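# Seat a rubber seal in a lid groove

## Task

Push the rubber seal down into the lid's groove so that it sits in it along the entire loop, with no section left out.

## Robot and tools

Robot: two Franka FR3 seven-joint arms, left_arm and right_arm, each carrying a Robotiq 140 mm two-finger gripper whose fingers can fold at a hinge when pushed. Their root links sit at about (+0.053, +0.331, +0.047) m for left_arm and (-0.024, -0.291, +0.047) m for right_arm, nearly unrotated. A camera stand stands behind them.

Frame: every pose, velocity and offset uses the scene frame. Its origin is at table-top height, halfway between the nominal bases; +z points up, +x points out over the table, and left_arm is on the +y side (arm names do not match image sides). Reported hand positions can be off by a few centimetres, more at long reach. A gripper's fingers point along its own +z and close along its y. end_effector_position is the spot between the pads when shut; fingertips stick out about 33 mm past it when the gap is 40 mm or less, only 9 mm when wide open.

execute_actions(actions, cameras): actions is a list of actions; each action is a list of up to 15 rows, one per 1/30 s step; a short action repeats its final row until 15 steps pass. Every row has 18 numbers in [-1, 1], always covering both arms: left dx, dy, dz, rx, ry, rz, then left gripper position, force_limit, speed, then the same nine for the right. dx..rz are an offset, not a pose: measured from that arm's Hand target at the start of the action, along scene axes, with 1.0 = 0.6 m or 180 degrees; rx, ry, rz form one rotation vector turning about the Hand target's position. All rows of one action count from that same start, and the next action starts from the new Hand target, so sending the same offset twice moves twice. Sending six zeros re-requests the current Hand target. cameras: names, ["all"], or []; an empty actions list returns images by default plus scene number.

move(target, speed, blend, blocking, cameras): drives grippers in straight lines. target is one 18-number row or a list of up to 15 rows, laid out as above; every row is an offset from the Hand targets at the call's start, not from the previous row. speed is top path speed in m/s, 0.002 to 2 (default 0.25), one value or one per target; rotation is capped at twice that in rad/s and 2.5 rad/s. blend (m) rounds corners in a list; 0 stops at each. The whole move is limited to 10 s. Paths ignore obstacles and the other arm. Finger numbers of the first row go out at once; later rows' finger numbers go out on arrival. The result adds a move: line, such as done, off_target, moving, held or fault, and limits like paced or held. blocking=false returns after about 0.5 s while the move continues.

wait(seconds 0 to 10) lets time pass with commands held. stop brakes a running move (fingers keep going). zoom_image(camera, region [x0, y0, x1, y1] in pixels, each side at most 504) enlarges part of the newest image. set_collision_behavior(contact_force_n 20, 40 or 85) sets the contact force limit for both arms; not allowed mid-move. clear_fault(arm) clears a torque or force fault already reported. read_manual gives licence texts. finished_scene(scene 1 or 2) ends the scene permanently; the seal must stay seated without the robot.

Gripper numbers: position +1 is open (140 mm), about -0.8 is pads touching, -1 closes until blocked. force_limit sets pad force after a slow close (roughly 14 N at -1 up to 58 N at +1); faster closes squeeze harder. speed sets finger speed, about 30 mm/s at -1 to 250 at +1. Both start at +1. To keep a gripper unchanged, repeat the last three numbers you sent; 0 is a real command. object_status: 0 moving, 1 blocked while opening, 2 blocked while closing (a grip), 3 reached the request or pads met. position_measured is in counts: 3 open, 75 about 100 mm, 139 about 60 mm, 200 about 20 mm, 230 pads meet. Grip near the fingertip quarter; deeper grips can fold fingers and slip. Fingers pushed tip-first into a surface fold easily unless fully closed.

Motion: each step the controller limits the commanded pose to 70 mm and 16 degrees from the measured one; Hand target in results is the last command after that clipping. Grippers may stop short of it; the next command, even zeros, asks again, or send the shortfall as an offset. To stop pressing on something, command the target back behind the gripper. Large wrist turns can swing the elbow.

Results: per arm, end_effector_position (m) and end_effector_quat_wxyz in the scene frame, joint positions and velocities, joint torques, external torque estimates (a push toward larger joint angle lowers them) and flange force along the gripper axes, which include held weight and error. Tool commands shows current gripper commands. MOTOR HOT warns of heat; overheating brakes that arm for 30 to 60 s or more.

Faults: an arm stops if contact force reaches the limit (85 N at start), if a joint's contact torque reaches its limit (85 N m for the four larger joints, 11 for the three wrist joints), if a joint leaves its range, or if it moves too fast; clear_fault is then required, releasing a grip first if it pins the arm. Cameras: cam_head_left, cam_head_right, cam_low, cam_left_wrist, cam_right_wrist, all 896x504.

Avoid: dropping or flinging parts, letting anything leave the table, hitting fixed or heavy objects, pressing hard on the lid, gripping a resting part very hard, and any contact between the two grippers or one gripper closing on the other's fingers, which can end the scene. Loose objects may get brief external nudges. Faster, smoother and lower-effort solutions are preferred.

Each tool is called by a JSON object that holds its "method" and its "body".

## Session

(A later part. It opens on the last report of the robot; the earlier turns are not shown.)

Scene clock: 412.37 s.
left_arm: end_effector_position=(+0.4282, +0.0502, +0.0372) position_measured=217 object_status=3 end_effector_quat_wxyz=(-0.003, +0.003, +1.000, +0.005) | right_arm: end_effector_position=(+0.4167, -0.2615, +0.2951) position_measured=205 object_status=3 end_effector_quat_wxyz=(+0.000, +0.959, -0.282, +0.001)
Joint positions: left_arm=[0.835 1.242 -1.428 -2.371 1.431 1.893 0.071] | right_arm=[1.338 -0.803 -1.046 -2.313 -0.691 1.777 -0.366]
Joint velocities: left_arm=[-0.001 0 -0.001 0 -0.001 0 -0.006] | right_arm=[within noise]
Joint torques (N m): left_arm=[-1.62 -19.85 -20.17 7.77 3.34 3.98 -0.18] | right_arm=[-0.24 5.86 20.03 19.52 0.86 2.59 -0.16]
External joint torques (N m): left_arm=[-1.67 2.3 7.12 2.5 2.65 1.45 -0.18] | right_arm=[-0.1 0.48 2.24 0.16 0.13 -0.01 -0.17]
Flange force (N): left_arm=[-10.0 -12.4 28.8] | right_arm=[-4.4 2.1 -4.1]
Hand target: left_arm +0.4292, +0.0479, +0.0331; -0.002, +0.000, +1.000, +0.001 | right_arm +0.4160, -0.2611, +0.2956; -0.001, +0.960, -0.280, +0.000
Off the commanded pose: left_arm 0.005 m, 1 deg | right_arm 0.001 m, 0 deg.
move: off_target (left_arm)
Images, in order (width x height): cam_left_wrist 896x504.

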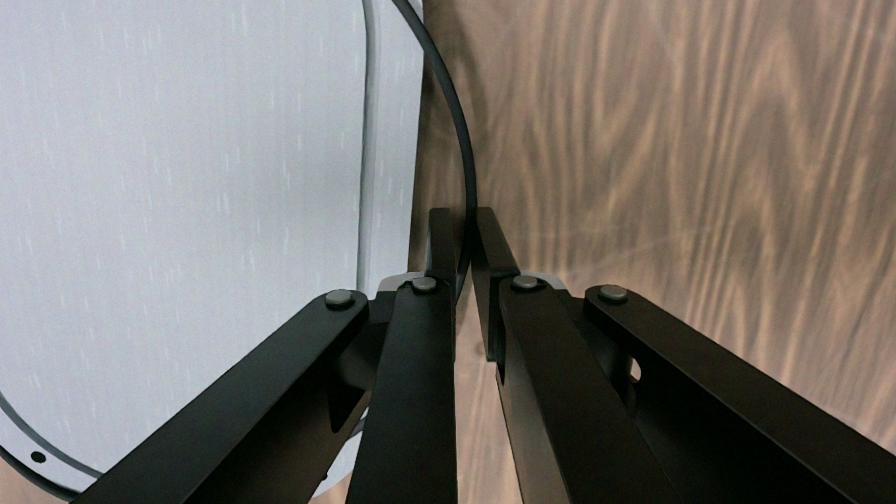

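{"method": "move", "body": {"target": [[0,0.003,0.008,0,0,0,-0.7,-0.5,-1,0,0,0,0,0,0,-0.6,-0.5,-1],[0,0.003,0.008,0,0,0,-1,-0.5,-1,0,0,0,0,0,0,-0.6,-0.5,-1]], "speed": 0.03}}

{"method": "wait", "body": {"seconds": 1.2}}

{"method": "move", "body": {"target": [0,0.005,0.08,0,0,0,-1,-0.5,-1,0,0,0,0,0,0,-0.6,-0.5,-1], "speed": 0.05, "cameras": ["cam_left_wrist","cam_right_wrist"]}}

Scene clock: 419.60 s.
left_arm: end_effector_position=(+0.4274, +0.0488, +0.0384) position_measured=231 object_status=0 end_effector_quat_wxyz=(-0.003, +0.002, +1.000, +0.001) | right_arm: end_effector_position=(+0.4167, -0.2615, +0.2951) position_measured=205 object_status=3 end_effector_quat_wxyz=(+0.000, +0.959, -0.282, +0.001)
Joint positions: left_arm=[0.839 1.244 -1.43 -2.374 1.43 1.897 0.069] | right_arm=[1.338 -0.803 -1.046 -2.313 -0.691 1.777 -0.366]
Joint torques (N m): left_arm=[1.63 -22.74 -26.34 7.87 1.73 2.5 0.01] | right_arm=[-0.21 5.91 19.99 19.52 0.85 2.6 -0.15]
External joint torques (N m): left_arm=[1.66 -0.63 1.04 2.66 1.04 -0.06 0.01] | right_arm=[-0.19 0.48 2.06 0.15 0.11 -0.02 -0.15]
Flange force (N): left_arm=[-5.5 0.3 3.5] | right_arm=[-4.1 2.1 -3.8]
Hand target: left_arm +0.4292, +0.0497, +0.0379; -0.002, +0.000, +1.000, +0.001 | right_arm +0.4160, -0.2611, +0.2956; -0.001, +0.960, -0.280, +0.000
Off the commanded pose: left_arm 0.002 m, 0 deg | right_arm 0.001 m, 0 deg.
move: done

Scene clock: 420.80 s.
left_arm: end_effector_position=(+0.4274, +0.0488, +0.0384) position_measured=231 object_status=3 end_effector_quat_wxyz=(-0.003, +0.002, +1.000, +0.001) | right_arm: end_effector_position=(+0.4167, -0.2615, +0.2951) position_measured=205 object_status=3 end_effector_quat_wxyz=(+0.000, +0.959, -0.282, +0.001)
Joint positions: left_arm=[0.839 1.244 -1.43 -2.374 1.43 1.897 0.069] | right_arm=[1.338 -0.803 -1.046 -2.313 -0.691 1.777 -0.366]
Joint torques (N m): left_arm=[1.57 -22.73 -26.32 7.87 1.73 2.49 0] | right_arm=[-0.2 5.94 20 19.55 0.87 2.6 -0.15]
External joint torques (N m): left_arm=[1.47 -0.66 0.88 2.6 1.04 -0.03 0] | right_arm=[-0.23 0.48 2.06 0.23 0.12 -0.01 -0.15]
Flange force (N): left_arm=[-5.4 -0.1 3.3] | right_arm=[-4.0 2.1 -4.0]
Hand target: left_arm +0.4292, +0.0497, +0.0379; -0.002, +0.000, +1.000, +0.001 | right_arm +0.4160, -0.2611, +0.2956; -0.001, +0.960, -0.280, +0.000
Tool commands: left_gripper/position=-1.0 left_gripper/force_limit=-0.5 left_gripper/speed=-1.0 right_gripper/position=-0.6 right_gripper/force_limit=-0.5 right_gripper/speed=-1.0
Off the commanded pose: left_arm 0.002 m, 0 deg | right_arm 0.001 m, 0 deg.
wait: 1.20 s; at rest by 0.17 s

Scene clock: 422.30 s.
left_arm: end_effector_position=(+0.4301, +0.0510, +0.0859) position_measured=231 object_status=3 end_effector_quat_wxyz=(-0.001, -0.004, +1.000, -0.002) | right_arm: end_effector_position=(+0.4167, -0.2615, +0.2951) position_measured=205 object_status=3 end_effector_quat_wxyz=(+0.000, +0.959, -0.282, +0.001)
Joint positions: left_arm=[0.891 1.22 -1.549 -2.383 1.336 1.841 0.088] | right_arm=[1.338 -0.803 -1.046 -2.313 -0.691 1.777 -0.366]
Joint velocities: left_arm=[0 0 -0.001 0.001 0 -0.003 0.004] | right_arm=[within noise]
Joint torques (N m): left_arm=[0.84 -21.03 -28.24 8.04 0.45 2.34 0.07] | right_arm=[-0.23 5.95 20.05 19.53 0.86 2.6 -0.14]
External joint torques (N m): left_arm=[0.79 -0.38 -0.97 0.91 -0.26 -0.23 0.07] | right_arm=[-0.21 0.49 2.14 0.19 0.12 -0.02 -0.14]
Flange force (N): left_arm=[-1.1 1.4 -4.2] | right_arm=[-4.3 2.2 -4.1]
Hand target: left_arm +0.4292, +0.0527, +0.0859; -0.002, +0.000, +1.000, +0.001 | right_arm +0.4160, -0.2611, +0.2956; -0.001, +0.960, -0.280, +0.000
Off the commanded pose: left_arm 0.002 m, 1 deg | right_arm 0.001 m, 0 deg.
move: done
Images, in order (width x height): cam_left_wrist 896x504, cam_right_wrist 896x504.

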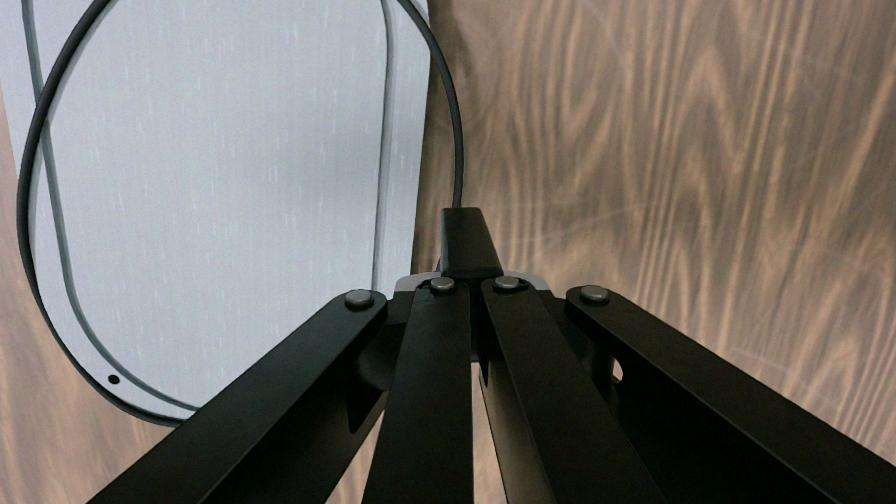

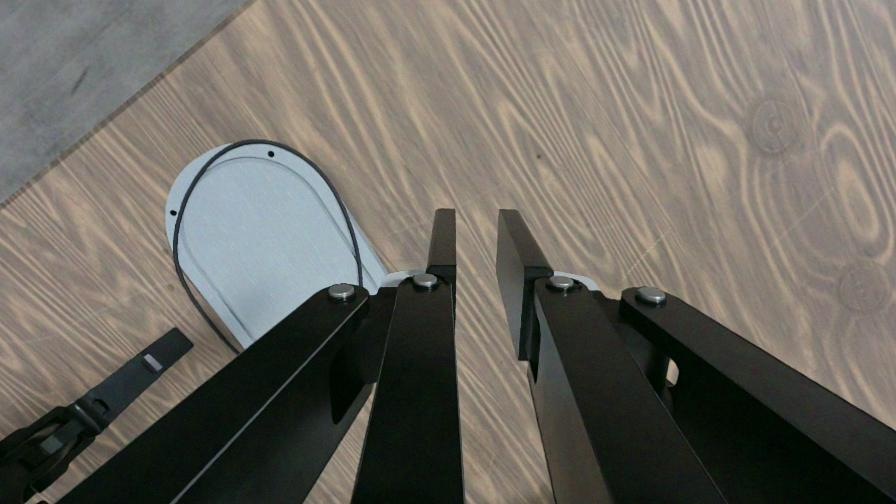

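{"method": "move", "body": {"target": [[0,0.002,-0.03,0,0,0,-0.6,-0.5,-0.5,0,0,0,0,0,0,-0.6,-0.5,-1],[0,0.002,-0.08,0,0,0,-0.6,-0.5,-1,0,0,0,0,0,0,-0.6,-0.5,-1]], "speed": [0.05,0.03], "cameras": ["cam_left_wrist"]}}

{"method": "zoom_image", "body": {"camera": "cam_left_wrist", "region": [370, 150, 570, 290]}}

Scene clock: 432.53 s.
left_arm: end_effector_position=(+0.4276, +0.0541, +0.0385) position_measured=205 object_status=3 end_effector_quat_wxyz=(-0.003, +0.003, +1.000, +0.001) | right_arm: end_effector_position=(+0.4167, -0.2615, +0.2951) position_measured=205 object_status=3 end_effector_quat_wxyz=(+0.000, +0.959, -0.282, +0.001)
Joint positions: left_arm=[0.856 1.244 -1.432 -2.383 1.431 1.897 0.079] | right_arm=[1.338 -0.803 -1.046 -2.313 -0.691 1.777 -0.366]
Joint torques (N m): left_arm=[0.53 -22.38 -26.46 7.11 1.34 2.53 -0.24] | right_arm=[-0.19 5.91 20.03 19.49 0.87 2.59 -0.13]
External joint torques (N m): left_arm=[0.54 -0.54 0.84 1.92 0.65 -0.03 -0.24] | right_arm=[-0.23 0.46 2.1 0.2 0.12 -0.02 -0.13]
Flange force (N): left_arm=[-4.1 -2.2 3.3] | right_arm=[-4.2 2.2 -4.0]
Hand target: left_arm +0.4292, +0.0539, +0.0379; -0.002, +0.000, +1.000, +0.001 | right_arm +0.4160, -0.2611, +0.2956; -0.001, +0.960, -0.280, +0.000
Off the commanded pose: left_arm 0.002 m, 0 deg | right_arm 0.001 m, 0 deg.
move: done
Images, in order (width x height): cam_left_wrist 896x504.

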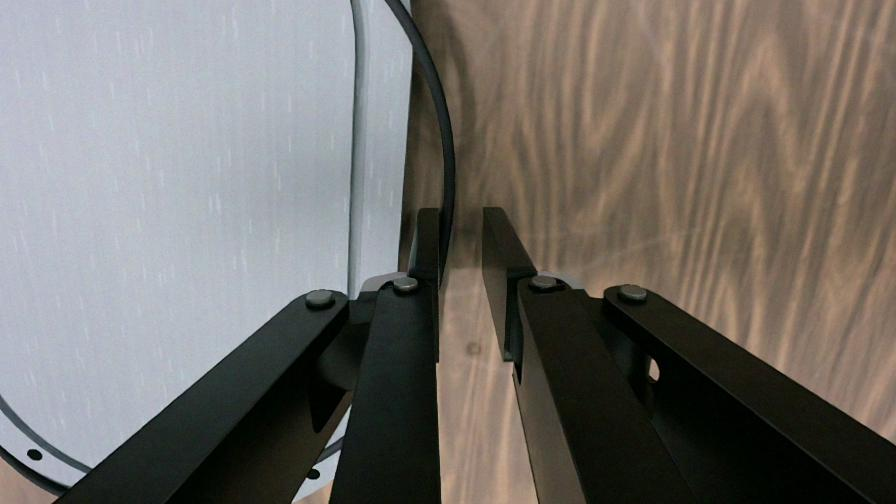

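Scaled by 2.520 from the camera's 896x504 image, which has a finer 1280x720 frame.

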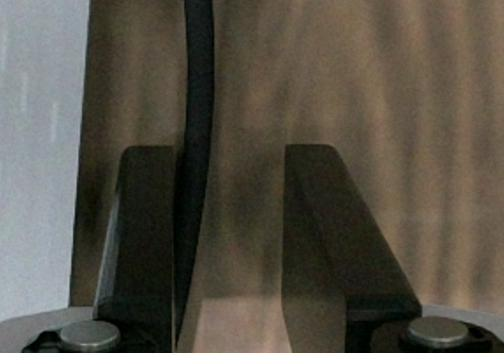

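{"method": "move", "body": {"target": [[0,-0.004,0,0,0,0,-0.6,-0.5,-1,0,0,0,0,0,0,-0.6,-0.5,-1],[0,-0.004,-0.01,0,0,0,-0.6,-0.5,-1,0,0,0,0,0,0,-0.6,-0.5,-1]], "speed": [0.05,0.02], "cameras": ["cam_left_wrist"]}}

{"method": "zoom_image", "body": {"camera": "cam_left_wrist", "region": [370, 150, 570, 290]}}

Scene clock: 439.57 s.
left_arm: end_effector_position=(+0.4282, +0.0523, +0.0346) position_measured=205 object_status=3 end_effector_quat_wxyz=(-0.002, +0.003, +1.000, +0.002) | right_arm: end_effector_position=(+0.4167, -0.2615, +0.2951) position_measured=205 object_status=3 end_effector_quat_wxyz=(+0.000, +0.959, -0.282, +0.001)
Joint positions: left_arm=[0.844 1.244 -1.422 -2.377 1.438 1.901 0.073] | right_arm=[1.338 -0.803 -1.046 -2.313 -0.691 1.777 -0.366]
Joint velocities: left_arm=[0.001 0 0.001 0 0 0 -0.005] | right_arm=[within noise]
Joint torques (N m): left_arm=[-0.87 -20.56 -22.79 7.28 2.21 3.64 -0.18] | right_arm=[-0.21 5.92 20.03 19.55 0.88 2.58 -0.15]
External joint torques (N m): left_arm=[-0.87 1.51 4.45 2.22 1.52 1.1 -0.18] | right_arm=[-0.21 0.47 2.13 0.24 0.13 -0.03 -0.15]
Flange force (N): left_arm=[-7.6 -8.4 18.3] | right_arm=[-4.1 2.1 -4.2]
Hand target: left_arm +0.4292, +0.0515, +0.0319; -0.002, +0.000, +1.000, +0.001 | right_arm +0.4160, -0.2611, +0.2956; -0.001, +0.960, -0.280, +0.000
Off the commanded pose: left_arm 0.003 m, 0 deg | right_arm 0.001 m, 0 deg.
move: done
Images, in order (width x height): cam_left_wrist 896x504.

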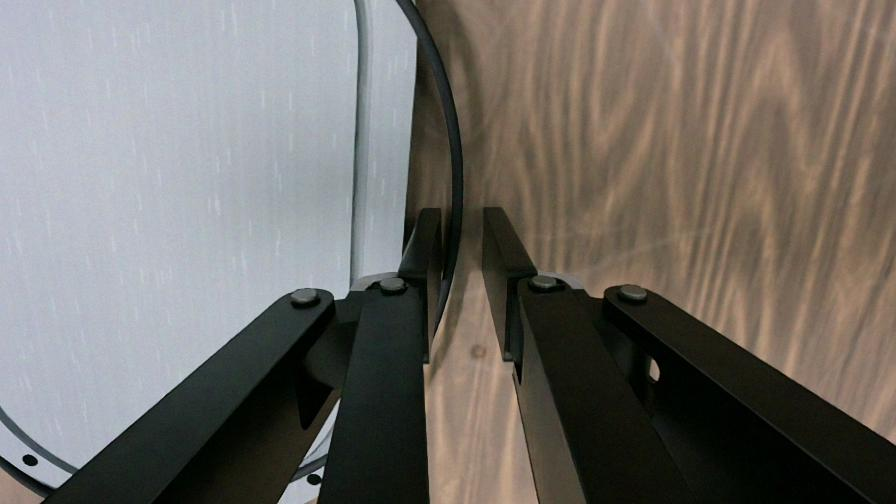

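Scaled by 2.520 from the camera's 896x504 image, which has a finer 1280x720 frame.

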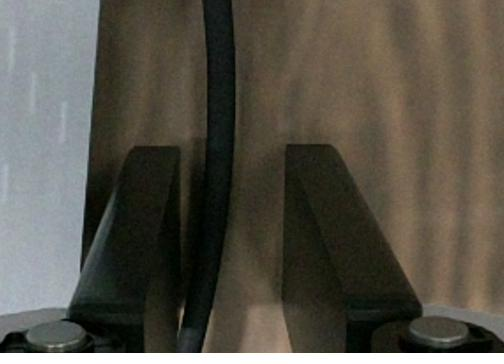

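{"method": "move", "body": {"target": [[0,0,0.008,0,0,0,-0.6,-0.5,-1,0,0,0,0,0,0,-0.6,-0.5,-1],[0,0,0.008,0,0,0,-1,-0.5,-1,0,0,0,0,0,0,-0.6,-0.5,-1]], "speed": 0.03}}

{"method": "wait", "body": {"seconds": 1.2, "cameras": ["cam_left_wrist"]}}

Scene clock: 445.07 s.
left_arm: end_effector_position=(+0.4289, +0.0515, +0.0361) position_measured=226 object_status=0 end_effector_quat_wxyz=(-0.001, +0.003, +1.000, +0.001) | right_arm: end_effector_position=(+0.4167, -0.2615, +0.2951) position_measured=205 object_status=3 end_effector_quat_wxyz=(+0.000, +0.959, -0.282, +0.001)
Joint positions: left_arm=[0.845 1.244 -1.425 -2.377 1.438 1.901 0.073] | right_arm=[1.338 -0.803 -1.046 -2.313 -0.691 1.777 -0.366]
Joint torques (N m): left_arm=[0.9 -22.39 -28.24 6.43 0.48 2.54 -0.11] | right_arm=[-0.18 5.87 20.04 19.56 0.86 2.59 -0.12]
External joint torques (N m): left_arm=[0.82 -0.33 -1.05 1.32 -0.22 0.01 -0.11] | right_arm=[-0.26 0.39 2.14 0.36 0.11 -0.01 -0.12]
Flange force (N): left_arm=[-2.1 0.3 -3.5] | right_arm=[-4.1 2.2 -4.3]
Hand target: left_arm +0.4292, +0.0515, +0.0367; -0.002, +0.000, +1.000, +0.001 | right_arm +0.4160, -0.2611, +0.2956; -0.001, +0.960, -0.280, +0.000
Off the commanded pose: left_arm 0.001 m, 0 deg | right_arm 0.001 m, 0 deg.
move: done

Scene clock: 446.27 s.
left_arm: end_effector_position=(+0.4289, +0.0515, +0.0361) position_measured=226 object_status=2 end_effector_quat_wxyz=(-0.001, +0.003, +1.000, +0.001) | right_arm: end_effector_position=(+0.4167, -0.2615, +0.2951) position_measured=205 object_status=3 end_effector_quat_wxyz=(+0.000, +0.959, -0.282, +0.001)
Joint positions: left_arm=[0.845 1.244 -1.425 -2.377 1.438 1.901 0.073] | right_arm=[1.338 -0.803 -1.046 -2.313 -0.691 1.777 -0.366]
Joint torques (N m): left_arm=[0.89 -22.32 -28.24 6.49 0.49 2.55 -0.19] | right_arm=[-0.23 5.92 19.98 19.45 0.86 2.59 -0.12]
External joint torques (N m): left_arm=[0.94 -0.29 -0.98 1.41 -0.21 0 -0.19] | right_arm=[-0.3 0.47 2.07 0.26 0.11 -0.01 -0.12]
Flange force (N): left_arm=[-2.1 0.4 -3.4] | right_arm=[-4.1 2.2 -4.0]
Hand target: left_arm +0.4292, +0.0515, +0.0367; -0.002, +0.000, +1.000, +0.001 | right_arm +0.4160, -0.2611, +0.2956; -0.001, +0.960, -0.280, +0.000
Tool commands: left_gripper/position=-1.0 left_gripper/force_limit=-0.5 left_gripper/speed=-1.0 right_gripper/position=-0.6 right_gripper/force_limit=-0.5 right_gripper/speed=-1.0
Off the commanded pose: left_arm 0.001 m, 0 deg | right_arm 0.001 m, 0 deg.
wait: 1.20 s; at rest by 0.17 s
Images, in order (width x height): cam_left_wrist 896x504.

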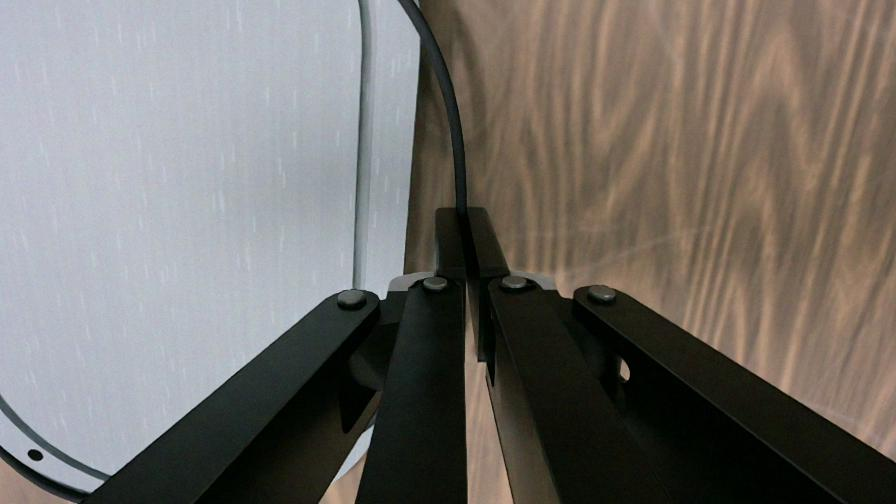

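{"method": "move", "body": {"target": [[0,0,0.07,0,0,0,-1,-0.5,-1,0,0,0,0,0,0,-0.6,-0.5,-1],[-0.025,-0.06,0.07,0,0,0,-1,-0.5,-1,0,0,0,0,0,0,-0.6,-0.5,-1],[-0.03,-0.06,0.037,0,0,0,-1,-0.5,-1,0,0,0,0,0,0,-0.6,-0.5,-1]], "speed": 0.06, "cameras": ["cam_left_wrist","cam_right_wrist","cam_head_right"]}}

{"method": "zoom_image", "body": {"camera": "cam_head_right", "region": [380, 250, 520, 380]}}

Scene clock: 459.23 s.
left_arm: end_effector_position=(+0.4122, +0.0175, +0.0591) position_measured=226 object_status=2 end_effector_quat_wxyz=(-0.002, +0.002, +1.000, +0.003) | right_arm: end_effector_position=(+0.4167, -0.2615, +0.2951) position_measured=205 object_status=3 end_effector_quat_wxyz=(+0.000, +0.959, -0.282, +0.001)
Joint positions: left_arm=[0.762 1.225 -1.475 -2.353 1.38 1.873 0.013] | right_arm=[1.338 -0.803 -1.046 -2.313 -0.691 1.777 -0.366]
Joint velocities: left_arm=[-0.001 0.001 0.001 0.001 0 0.002 -0.005] | right_arm=[within noise]
Joint torques (N m): left_arm=[0.08 -21.98 -27.61 7.43 1.03 2.76 -0.34] | right_arm=[-0.24 5.92 20.03 19.46 0.87 2.58 -0.11]
External joint torques (N m): left_arm=[0.12 0.09 0.03 1.15 0.33 0.2 -0.34] | right_arm=[-0.13 0.57 2.25 0.11 0.13 -0.03 -0.11]
Flange force (N): left_arm=[-2.0 -2.3 1.3] | right_arm=[-4.6 2.0 -4.1]
Hand target: left_arm +0.4112, +0.0155, +0.0589; -0.002, +0.000, +1.000, +0.001 | right_arm +0.4160, -0.2611, +0.2956; -0.001, +0.960, -0.280, +0.000
Off the commanded pose: left_arm 0.002 m, 0 deg | right_arm 0.001 m, 0 deg.
move: done
Images, in order (width x height): cam_head_right 896x504, cam_left_wrist 896x504, cam_right_wrist 896x504.

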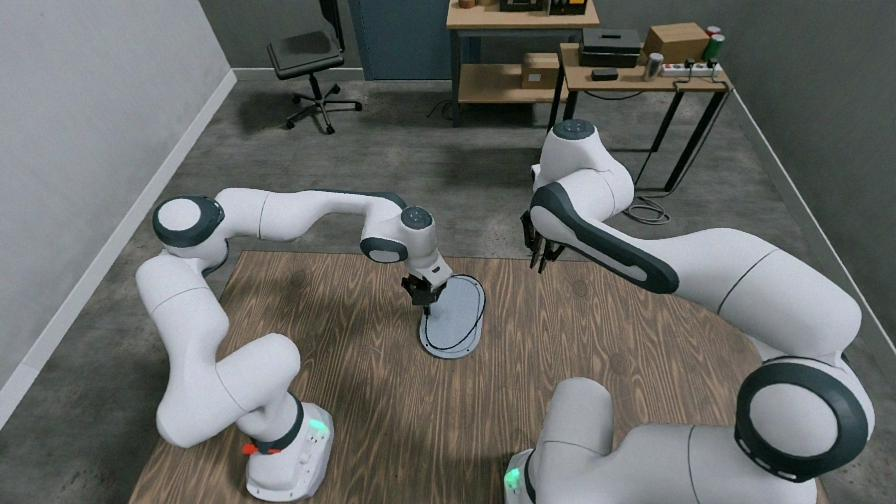

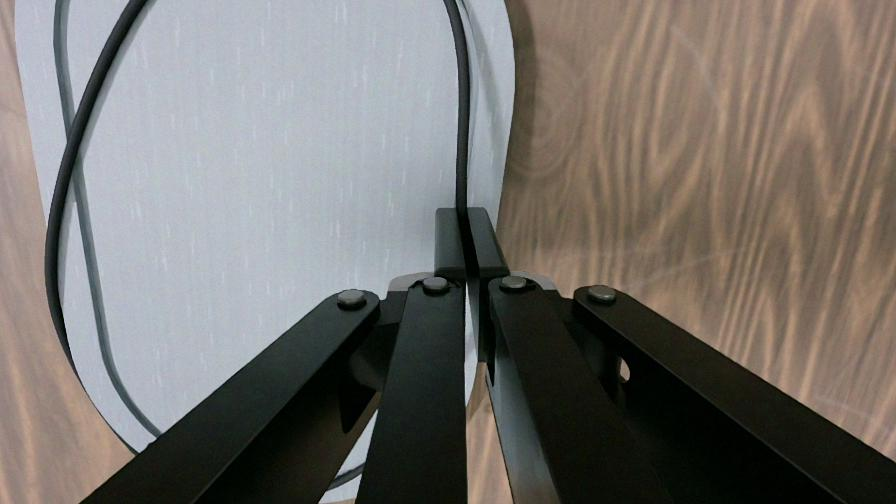

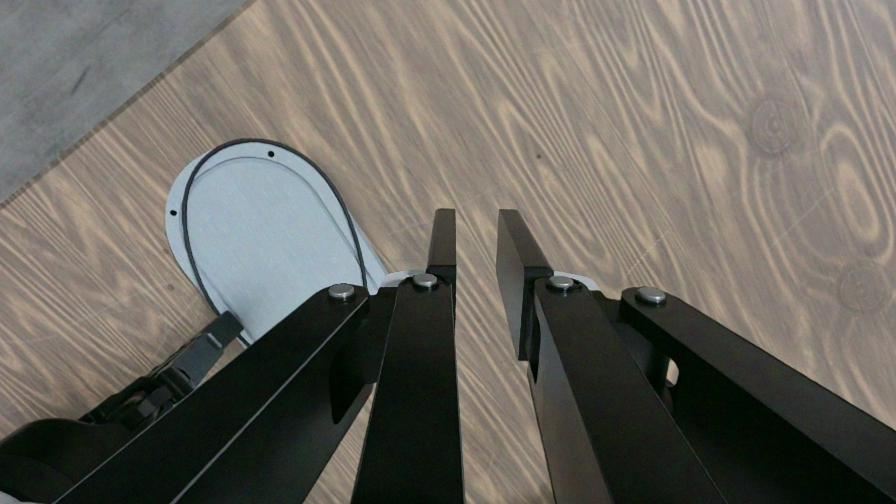

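Scaled by 3.600 from the camera's 896x504 image, which has a finer 1280x720 frame.

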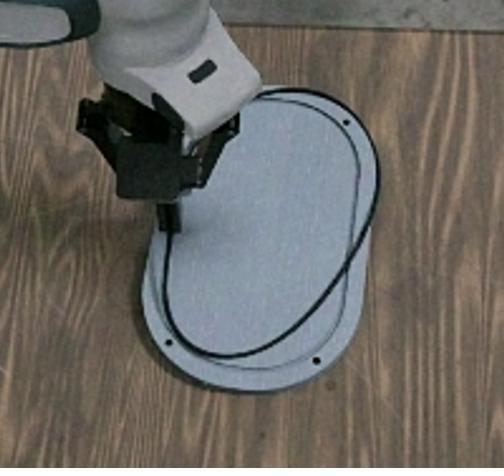

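{"method": "move", "body": {"target": [0,0,-0.004,0,0,0,-1,-0.5,-1,0.107,0.15,-0.325,0,0,0.18,-1,1,0], "cameras": ["cam_right_wrist"]}}

Scene clock: 472.50 s.
left_arm: end_effector_position=(+0.4120, +0.0172, +0.0567) position_measured=226 object_status=2 end_effector_quat_wxyz=(-0.002, +0.001, +1.000, +0.003) | right_arm: end_effector_position=(+0.4794, -0.1720, +0.1007) position_measured=233 object_status=3 end_effector_quat_wxyz=(+0.000, +1.000, -0.005, -0.001)
Joint positions: left_arm=[0.759 1.225 -1.468 -2.353 1.384 1.878 0.01] | right_arm=[2.016 -0.849 -1.734 -2.25 -1.035 2.104 -0.645]
Joint velocities: left_arm=[within noise] | right_arm=[-0.001 -0.001 0 -0.001 0.001 0.001 -0.006]
Joint torques (N m): left_arm=[0.08 -22.32 -27.6 7.57 1.02 2.76 -0.22] | right_arm=[0.26 19.87 24.24 14.05 0.19 2.78 -0.13]
External joint torques (N m): left_arm=[0.03 -0.2 -0.1 1.32 0.31 0.21 -0.22] | right_arm=[0.08 -0.48 1.78 0.76 -0.49 0.14 -0.13]
Flange force (N): left_arm=[-2.6 -2.8 0.8] | right_arm=[-0.1 0.4 -3.4]
Hand target: left_arm +0.4112, +0.0155, +0.0565; -0.002, +0.000, +1.000, +0.001 | right_arm +0.4802, -0.1711, +0.1006; +0.000, +1.000, -0.001, +0.000
Off the commanded pose: left_arm 0.002 m, 0 deg | right_arm 0.001 m, 0 deg.
move: done
Images, in order (width x height): cam_right_wrist 896x504.

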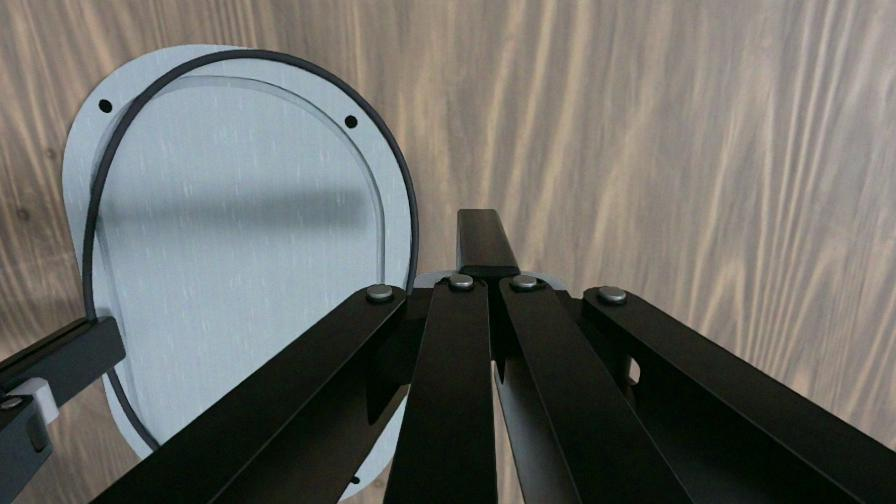

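{"method": "move", "body": {"target": [[0,0,0,0,0,0,-1,-0.5,-1,0.0,0.18,0,0,0,0,-1,1,0],[0,0,0,0,0,0,-1,-0.5,-1,0.0,0.18,-0.08,0,0,0,-1,1,0]], "speed": [0.15,0.06]}}

{"method": "move", "body": {"target": [0,0,0,0,0,0,-1,-0.5,-1,0.0,0,-0.007,0,0,0,-1,1,0]}}

{"method": "move", "body": {"target": [0,0,0,0,0,0,-1,-0.5,-1,0.0,0,-0.007,0,0,0,-1,1,0]}}

Scene clock: 484.37 s.
left_arm: end_effector_position=(+0.4120, +0.0172, +0.0567) position_measured=226 object_status=2 end_effector_quat_wxyz=(-0.002, +0.001, +1.000, +0.003) | right_arm: end_effector_position=(+0.4790, -0.0642, +0.0525) position_measured=233 object_status=3 end_effector_quat_wxyz=(+0.001, +1.000, +0.000, -0.002)
Joint positions: left_arm=[0.759 1.225 -1.468 -2.353 1.384 1.878 0.01] | right_arm=[2.4 -0.886 -1.935 -2.128 -1.072 2.172 -0.472]
Joint velocities: left_arm=[within noise] | right_arm=[0 0 0 0 0 0.004 0.005]
Joint torques (N m): left_arm=[0.11 -22.33 -27.59 7.55 1.03 2.75 -0.27] | right_arm=[0.31 26.82 24.55 13.25 0.17 2.93 0.17]
External joint torques (N m): left_arm=[0.05 -0.26 -0.14 1.33 0.33 0.21 -0.28] | right_arm=[0.25 -0.13 1.63 0.68 -0.47 0.33 0.17]
Flange force (N): left_arm=[-2.4 -2.7 0.7] | right_arm=[0.3 -1.0 -1.6]
Hand target: left_arm +0.4112, +0.0155, +0.0565; -0.002, +0.000, +1.000, +0.001 | right_arm +0.4802, -0.0631, +0.0526; +0.000, +1.000, -0.001, +0.000
Off the commanded pose: left_arm 0.002 m, 0 deg | right_arm 0.002 m, 0 deg.
move: done

Scene clock: 485.13 s.
left_arm: end_effector_position=(+0.4120, +0.0172, +0.0567) position_measured=226 object_status=2 end_effector_quat_wxyz=(-0.002, +0.001, +1.000, +0.003) | right_arm: end_effector_position=(+0.4793, -0.0645, +0.0485) position_measured=233 object_status=3 end_effector_quat_wxyz=(+0.001, +1.000, +0.000, -0.002)
Joint positions: left_arm=[0.759 1.225 -1.468 -2.353 1.384 1.878 0.01] | right_arm=[2.408 -0.887 -1.947 -2.127 -1.076 2.181 -0.468]
Joint velocities: left_arm=[within noise] | right_arm=[0.001 0.001 -0.001 0 0 0.006 0.001]
Joint torques (N m): left_arm=[0.05 -22.4 -27.69 7.64 1.01 2.75 -0.23] | right_arm=[0.71 27.03 24.29 13.17 0.25 2.94 0.19]
External joint torques (N m): left_arm=[0.08 -0.29 -0.13 1.42 0.31 0.19 -0.23] | right_arm=[0.95 -0.12 1.62 0.54 -0.38 0.34 0.18]
Flange force (N): left_arm=[-2.7 -2.8 0.7] | right_arm=[1.0 -2.7 -0.7]
Hand target: left_arm +0.4112, +0.0155, +0.0565; -0.002, +0.000, +1.000, +0.001 | right_arm +0.4802, -0.0631, +0.0484; +0.000, +1.000, -0.001, +0.000
Off the commanded pose: left_arm 0.002 m, 0 deg | right_arm 0.002 m, 0 deg.
move: done

Scene clock: 485.90 s.
left_arm: end_effector_position=(+0.4120, +0.0172, +0.0567) position_measured=226 object_status=2 end_effector_quat_wxyz=(-0.002, +0.001, +1.000, +0.003) | right_arm: end_effector_position=(+0.4793, -0.0645, +0.0443) position_measured=233 object_status=3 end_effector_quat_wxyz=(+0.001, +1.000, +0.000, -0.002)
Joint positions: left_arm=[0.759 1.225 -1.468 -2.353 1.384 1.878 0.01] | right_arm=[2.416 -0.888 -1.959 -2.126 -1.08 2.189 -0.466]
Joint velocities: left_arm=[within noise] | right_arm=[0.002 0 -0.002 0.001 -0.001 0.005 0]
Joint torques (N m): left_arm=[0.09 -22.39 -27.68 7.55 1.01 2.77 -0.23] | right_arm=[-0.06 27.29 24.42 13.08 0.25 3.01 0.22]
External joint torques (N m): left_arm=[0.2 -0.34 -0.15 1.43 0.32 0.22 -0.23] | right_arm=[-0.09 -0.22 1.6 0.57 -0.37 0.39 0.22]
Flange force (N): left_arm=[-2.6 -2.4 0.5] | right_arm=[-0.5 -0.1 -2.0]
Hand target: left_arm +0.4112, +0.0155, +0.0565; -0.002, +0.000, +1.000, +0.001 | right_arm +0.4802, -0.0631, +0.0442; +0.000, +1.000, -0.001, +0.000
Off the commanded pose: left_arm 0.002 m, 0 deg | right_arm 0.002 m, 0 deg.
move: done

{"method": "move", "body": {"target": [0,0,0,0,0,0,-1,-0.5,-1,0.0,0,-0.006,0,0,0,-1,1,0]}}

{"method": "move", "body": {"target": [0,0,0,0,0,0,-1,-0.5,-1,0.0,0,-0.005,0,0,0,-1,1,0]}}

Scene clock: 488.80 s.
left_arm: end_effector_position=(+0.4120, +0.0172, +0.0567) position_measured=226 object_status=2 end_effector_quat_wxyz=(-0.002, +0.001, +1.000, +0.003) | right_arm: end_effector_position=(+0.4793, -0.0645, +0.0408) position_measured=233 object_status=3 end_effector_quat_wxyz=(+0.001, +1.000, +0.000, -0.002)
Joint positions: left_arm=[0.759 1.225 -1.468 -2.353 1.384 1.878 0.01] | right_arm=[2.423 -0.889 -1.97 -2.125 -1.084 2.196 -0.465]
Joint velocities: left_arm=[within noise] | right_arm=[0.002 -0.001 -0.002 0 0.001 0.005 0.002]
Joint torques (N m): left_arm=[0.04 -22.37 -27.6 7.55 1.01 2.77 -0.21] | right_arm=[0.14 27.46 24.15 13.04 0.27 2.99 0.22]
External joint torques (N m): left_arm=[0 -0.3 -0.13 1.36 0.32 0.23 -0.21] | right_arm=[0.12 -0.18 1.47 0.69 -0.36 0.38 0.22]
Flange force (N): left_arm=[-2.6 -2.9 0.7] | right_arm=[0.4 -0.9 -1.4]
Hand target: left_arm +0.4112, +0.0155, +0.0565; -0.002, +0.000, +1.000, +0.001 | right_arm +0.4802, -0.0631, +0.0406; +0.000, +1.000, -0.001, +0.000
Off the commanded pose: left_arm 0.002 m, 0 deg | right_arm 0.002 m, 0 deg.
move: done

Scene clock: 489.50 s.
left_arm: end_effector_position=(+0.4120, +0.0172, +0.0567) position_measured=226 object_status=2 end_effector_quat_wxyz=(-0.002, +0.001, +1.000, +0.003) | right_arm: end_effector_position=(+0.4808, -0.0630, +0.0405) position_measured=233 object_status=3 end_effector_quat_wxyz=(+0.000, +1.000, +0.000, +0.000)
Joint positions: left_arm=[0.759 1.225 -1.468 -2.353 1.384 1.878 0.01] | right_arm=[2.428 -0.889 -1.974 -2.122 -1.086 2.201 -0.463]
Joint velocities: left_arm=[within noise] | right_arm=[0.001 0 -0.001 0.001 0 0.004 0.001]
Joint torques (N m): left_arm=[0.07 -22.39 -27.63 7.54 1.03 2.77 -0.25] | right_arm=[1.04 25.46 21.44 11.57 -0.16 3.07 0.23]
External joint torques (N m): left_arm=[0.05 -0.32 -0.13 1.32 0.33 0.22 -0.25] | right_arm=[1 -2.27 -1.22 -0.79 -0.79 0.45 0.23]
Flange force (N): left_arm=[-2.5 -2.7 0.7] | right_arm=[1.8 -3.3 9.1]
Hand target: left_arm +0.4112, +0.0155, +0.0565; -0.002, +0.000, +1.000, +0.001 | right_arm +0.4802, -0.0631, +0.0376; +0.000, +1.000, -0.001, +0.000
Off the commanded pose: left_arm 0.002 m, 0 deg | right_arm 0.003 m, 0 deg.
move: done

{"method": "move", "body": {"target": [[0,0,0,0,0,0,-1,-0.5,-1,0,0,0.1,0,0,0,-1,1,0],[0,0,0,0,0,0,-1,-0.5,-1,0.121,-0.1365,0.1,0,0,0.25,-1,1,0],[0,0,0,0,0,0,-1,-0.5,-1,0.121,-0.1365,0.0075,0,0,0.25,-1,1,0],[0,0,0,0,0,0,-1,-0.5,-1,0.075,-0.09,0.0075,0,0,0.25,-1,1,0],[0,0,0,0,0,0,-1,-0.5,-1,0.075,-0.09,0.05,0,0,0.25,-1,1,0],[0,0,0,0,0,0,-1,-0.5,-1,-0.024,-0.2,0.05,0,0,0,-1,1,0],[0,0,0,0,0,0,-1,-0.5,-1,-0.024,-0.2,0.0075,0,0,0,-1,1,0],[0,0,0,0,0,0,-1,-0.5,-1,-0.024,-0.123,0.0075,0,0,0,-1,1,0],[0,0,0,0,0,0,-1,-0.5,-1,-0.024,-0.123,0.05,0,0,0,-1,1,0],[0,0,0,0,0,0,-1,-0.5,-1,0,-0.18,0.104,0,0,0,-1,1,0]], "speed": [0.12,0.2,0.1,0.03,0.12,0.2,0.1,0.03,0.12,0.2], "cameras": ["cam_right_wrist","cam_head_right"]}}

{"method": "zoom_image", "body": {"camera": "cam_head_right", "region": [380, 250, 520, 380]}}

Scene clock: 517.50 s.
left_arm: end_effector_position=(+0.4120, +0.0172, +0.0567) position_measured=226 object_status=2 end_effector_quat_wxyz=(-0.002, +0.001, +1.000, +0.003) | right_arm: end_effector_position=(+0.4656, -0.1830, +0.0674) position_measured=233 object_status=3 end_effector_quat_wxyz=(+0.000, +1.000, +0.002, -0.001)
Joint positions: left_arm=[0.759 1.225 -1.468 -2.353 1.384 1.878 0.01] | right_arm=[2.002 -0.884 -1.79 -2.301 -1.124 2.15 -0.623]
Joint velocities: left_arm=[within noise] | right_arm=[0 0 0.001 0.002 0 0 0.007]
Joint torques (N m): left_arm=[0 -22.32 -27.66 7.59 1.02 2.77 -0.27] | right_arm=[-0.67 20.92 24.47 11.6 0.79 2.99 0.32]
External joint torques (N m): left_arm=[-0.05 -0.21 -0.13 1.37 0.31 0.22 -0.27] | right_arm=[-0.71 0.08 2 -0.19 0.13 0.34 0.32]
Flange force (N): left_arm=[-2.6 -3.1 0.9] | right_arm=[-5.9 2.1 -6.5]
Hand target: left_arm +0.4112, +0.0155, +0.0565; -0.002, +0.000, +1.000, +0.001 | right_arm +0.4658, -0.1831, +0.0676; +0.000, +1.000, -0.001, +0.000 (not the last commanded pose)
Off the commanded pose: left_arm 0.002 m, 0 deg | right_arm 0.038 m, 0 deg.
move: off_target (right_arm; path cut at 10 s); path passed 6 of 10 targets
Images, in order (width x height): cam_head_right 896x504, cam_right_wrist 896x504.

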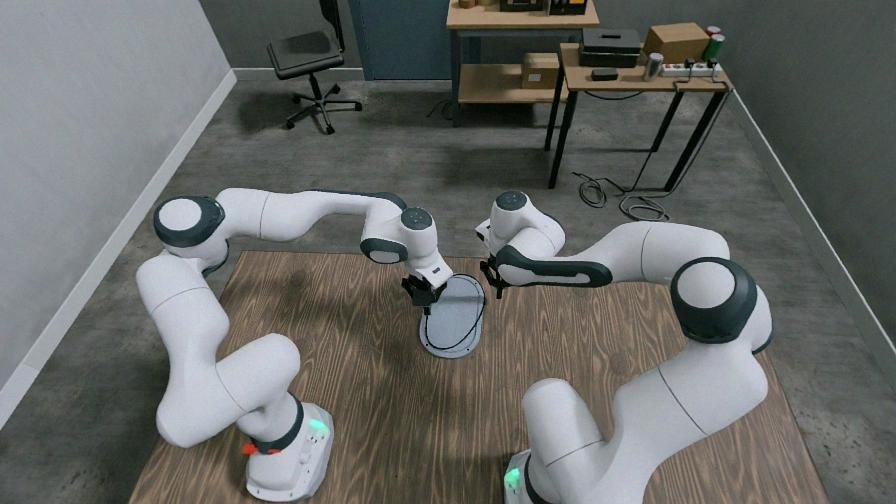

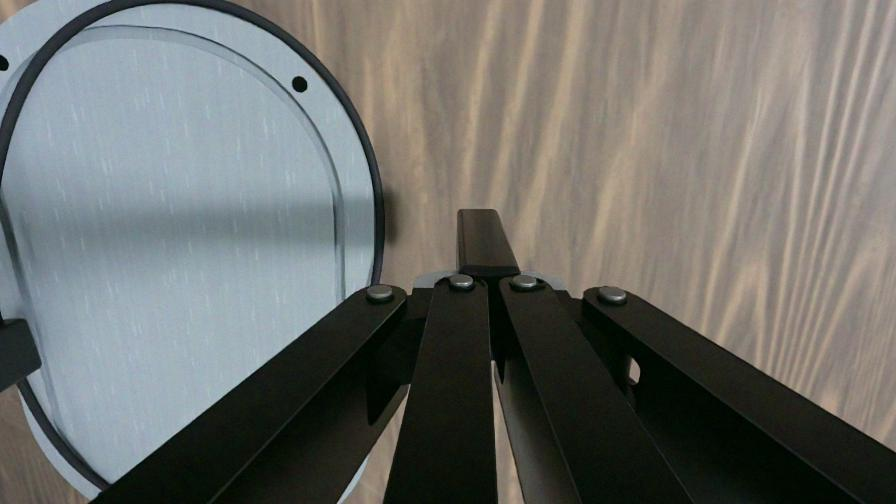

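Scaled by 3.600 from the camera's 896x504 image, which has a finer 1280x720 frame.

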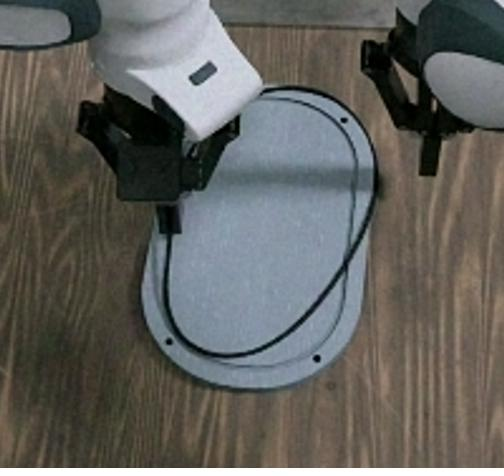

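{"method": "move", "body": {"target": [[0,0,0,0,0,0,-1,-0.5,-1,0,0,-0.044,0,0,0,-1,1,0],[0,0,0,0,0,0,-1,-0.5,-1,0,0.08,-0.044,0,0,0,-1,1,0]], "speed": [0.08,0.03], "cameras": ["cam_right_wrist"]}}

Scene clock: 525.87 s.
left_arm: end_effector_position=(+0.4120, +0.0172, +0.0567) position_measured=226 object_status=2 end_effector_quat_wxyz=(-0.002, +0.001, +1.000, +0.003) | right_arm: end_effector_position=(+0.4662, -0.1363, +0.0414) position_measured=233 object_status=3 end_effector_quat_wxyz=(+0.001, +1.000, +0.002, +0.001)
Joint positions: left_arm=[0.759 1.225 -1.468 -2.353 1.384 1.878 0.01] | right_arm=[2.176 -0.903 -1.886 -2.255 -1.162 2.188 -0.522]
Joint velocities: left_arm=[within noise] | right_arm=[0 -0.001 0 0.001 0.001 0 0.006]
Joint torques (N m): left_arm=[0.03 -22.33 -27.65 7.55 1 2.75 -0.19] | right_arm=[0.18 23.57 24.24 11.76 1.16 2.77 0.37]
External joint torques (N m): left_arm=[0.12 -0.21 -0.09 1.45 0.3 0.2 -0.19] | right_arm=[0.16 -0.01 1.62 0.73 0.53 0.15 0.37]
Flange force (N): left_arm=[-2.9 -2.7 0.7] | right_arm=[0.5 -1.2 -4.3]
Hand target: left_arm +0.4112, +0.0155, +0.0565; -0.002, +0.000, +1.000, +0.001 | right_arm +0.4658, -0.1351, +0.0412; +0.000, +1.000, -0.001, +0.000
Off the commanded pose: left_arm 0.002 m, 0 deg | right_arm 0.001 m, 0 deg.
move: done
Images, in order (width x height): cam_right_wrist 896x504.

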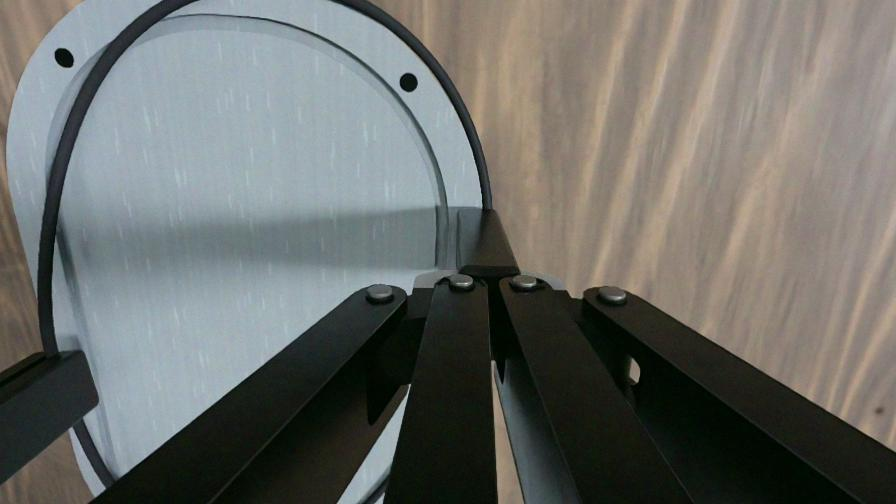

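{"method": "move", "body": {"target": [[0,0,0,0,0,0,-1,-0.5,-1,0,0,0.05,0,0,0,-1,1,0],[0,0,0.012,0,0,0,-1,-0.5,-1,0.02,-0.1,0.1,0,0,0,-1,1,0],[-0.06,0.018,0.012,0,0,0,-1,-0.5,-1,0.02,-0.1,0.11,0,0,0,-1,1,0],[-0.06,0.018,0,0,0,0,-1,-0.5,-1,0.02,-0.1,0.11,0,0,0,-1,1,0]], "speed": 0.08, "cameras": ["cam_right_wrist","cam_head_right"]}}

{"method": "zoom_image", "body": {"camera": "cam_head_right", "region": [380, 250, 520, 380]}}

Scene clock: 543.77 s.
left_arm: end_effector_position=(+0.3759, +0.0281, +0.0566) position_measured=226 object_status=2 end_effector_quat_wxyz=(-0.002, +0.002, +1.000, +0.003) | right_arm: end_effector_position=(+0.4782, -0.1946, +0.1069) position_measured=233 object_status=3 end_effector_quat_wxyz=(+0.000, +1.000, -0.002, +0.001)
Joint positions: left_arm=[0.814 1.218 -1.492 -2.461 1.396 1.886 -0.047] | right_arm=[1.934 -0.883 -1.688 -2.27 -1.064 2.071 -0.675]
Joint velocities: left_arm=[0 0 0 0 0.002 0.001 -0.006] | right_arm=[within noise]
Joint torques (N m): left_arm=[0.03 -19.72 -26.21 7.28 1.03 2.8 -0.27] | right_arm=[-0.73 19.66 25.48 13.66 1.19 2.55 -0.13]
External joint torques (N m): left_arm=[-0.1 -0.09 -0.09 1.26 0.33 0.25 -0.27] | right_arm=[-0.74 0.13 2.59 0.73 0.5 -0.08 -0.13]
Flange force (N): left_arm=[-2.2 -3.2 1.3] | right_arm=[-4.1 2.7 -9.4]
Hand target: left_arm +0.3752, +0.0263, +0.0565; -0.002, +0.000, +1.000, +0.001 | right_arm +0.4778, -0.1951, +0.1072; +0.000, +1.000, -0.001, +0.000
Off the commanded pose: left_arm 0.002 m, 0 deg | right_arm 0.001 m, 0 deg.
move: done
Images, in order (width x height): cam_head_right 896x504, cam_right_wrist 896x504.

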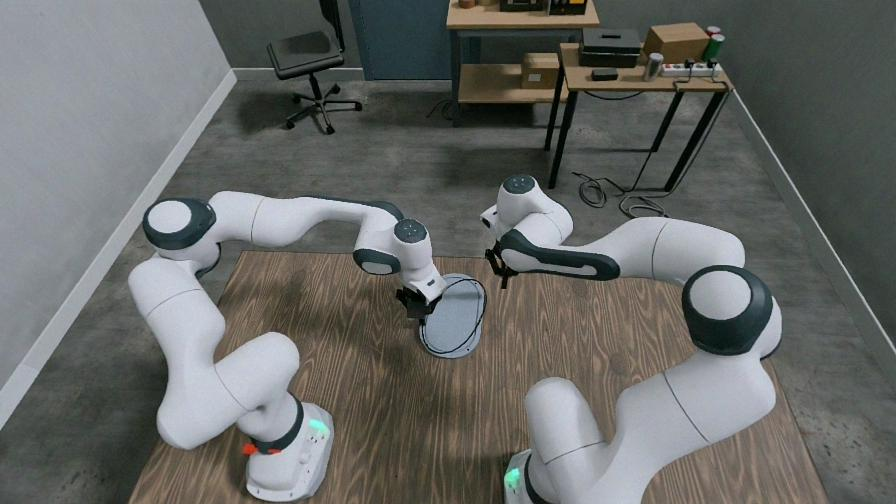

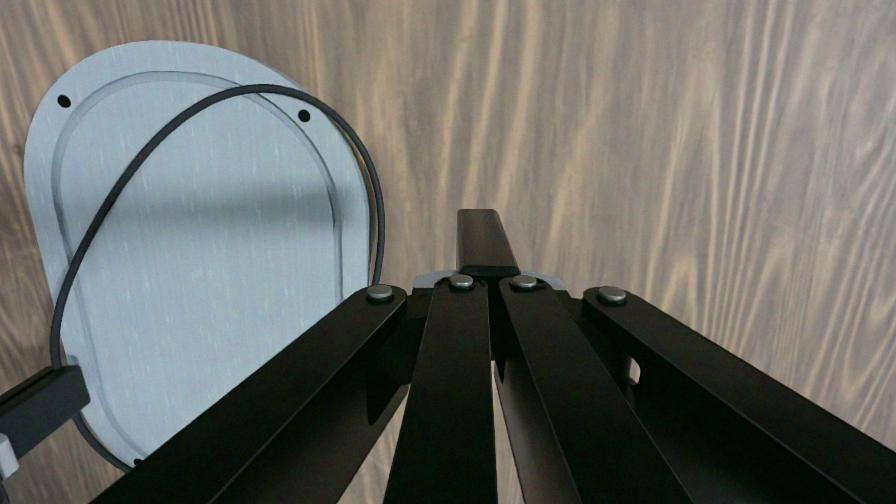

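Scaled by 3.600 from the camera's 896x504 image, which has a finer 1280x720 frame.

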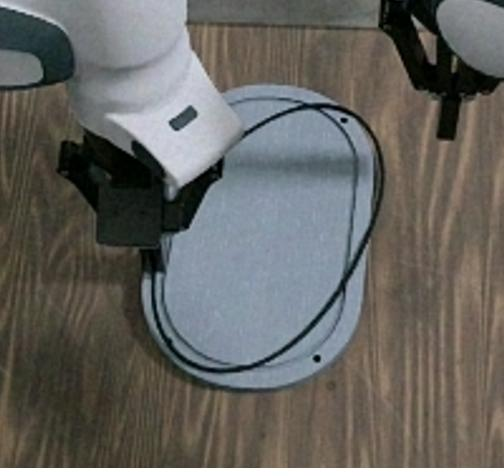

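{"method": "move", "body": {"target": [[0,0,0,0,0,0,-1,-0.5,-1,0.034,0.2335,-0.02,0,0,0,-1,1,0],[0,0,0,0,0,0,-1,-0.5,-1,0.034,0.2335,-0.11,0,0,0,-1,1,0],[0,0,0,0,0,0,-1,-0.5,-1,0.086,0.2835,-0.11,0,0,0,-1,1,0],[0,0,0,0,0,0,-1,-0.5,-1,0.076,0.2735,-0.04,0,0,0,-1,1,0]], "speed": [0.15,0.1,0.03,0.1], "cameras": ["cam_right_wrist","cam_head_right"]}}

{"method": "zoom_image", "body": {"camera": "cam_head_right", "region": [380, 250, 520, 380]}}

Scene clock: 559.90 s.
left_arm: end_effector_position=(+0.3762, +0.0277, +0.0566) position_measured=226 object_status=2 end_effector_quat_wxyz=(-0.002, +0.001, +1.000, +0.002) | right_arm: end_effector_position=(+0.5245, -0.0301, +0.0831) position_measured=233 object_status=3 end_effector_quat_wxyz=(-0.001, +1.000, -0.003, +0.001)
Joint positions: left_arm=[0.814 1.218 -1.492 -2.461 1.397 1.887 -0.049] | right_arm=[2.514 -0.951 -1.914 -1.929 -1.043 2.053 -0.502]
Joint velocities: left_arm=[within noise] | right_arm=[-0.002 0.001 0 0 -0.001 -0.004 -0.004]
Joint torques (N m): left_arm=[0.07 -19.84 -26.23 7.26 0.78 2.65 -0.22] | right_arm=[-0.66 31.04 27.79 13.1 1.2 2.59 -0.19]
External joint torques (N m): left_arm=[0.08 -0.23 -0.09 1.34 0.09 0.1 -0.22] | right_arm=[-0.46 -0.17 2.91 -0.35 0.52 -0.03 -0.19]
Flange force (N): left_arm=[-2.5 -2.8 0.3] | right_arm=[-4.5 3.4 -6.4]
Hand target: left_arm +0.3752, +0.0263, +0.0565; -0.002, +0.000, +1.000, +0.001 | right_arm +0.5234, -0.0310, +0.0832; +0.000, +1.000, -0.001, +0.000
Off the commanded pose: left_arm 0.002 m, 0 deg | right_arm 0.001 m, 0 deg.
move: done
Images, in order (width x height): cam_head_right 896x504, cam_right_wrist 896x504.

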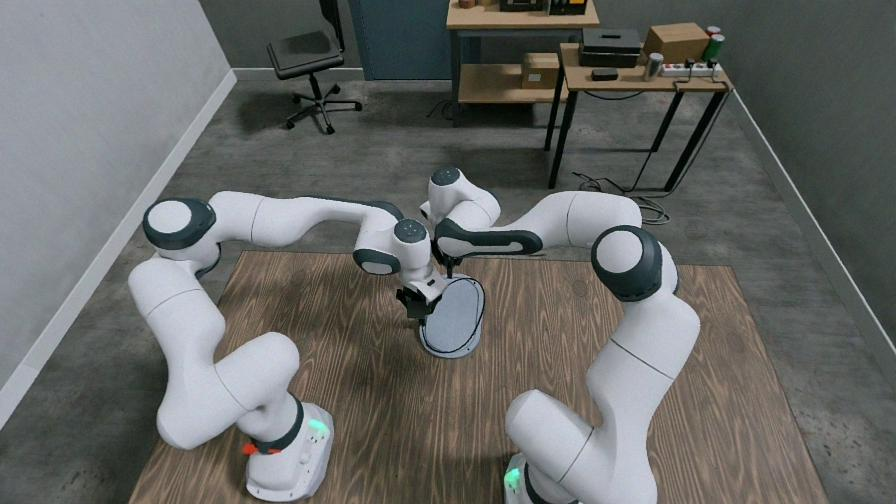

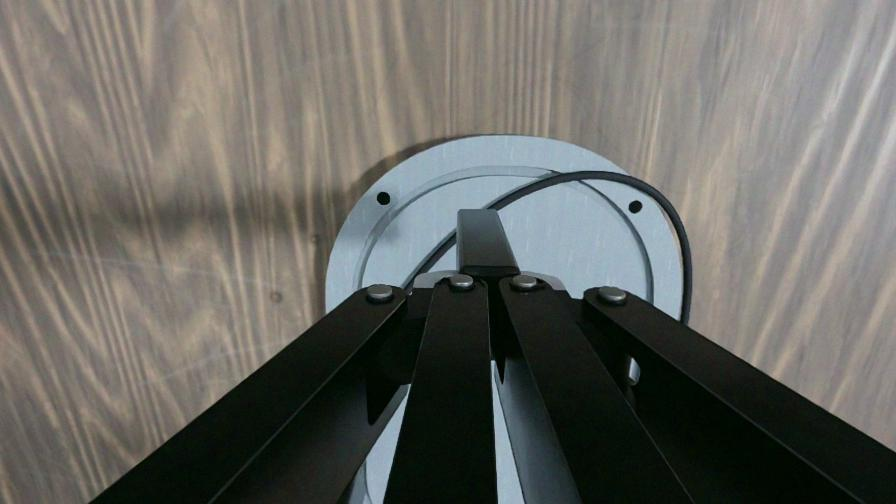

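Scaled by 3.600 from the camera's 896x504 image, which has a finer 1280x720 frame.

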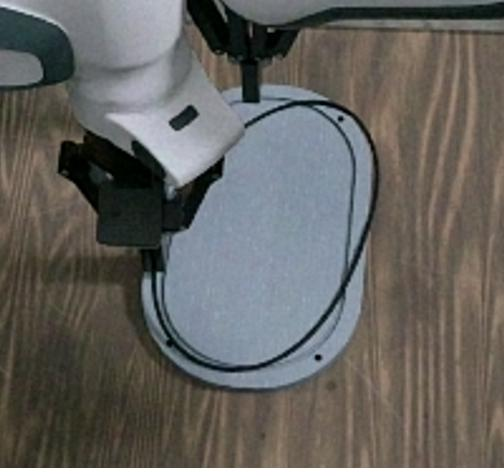

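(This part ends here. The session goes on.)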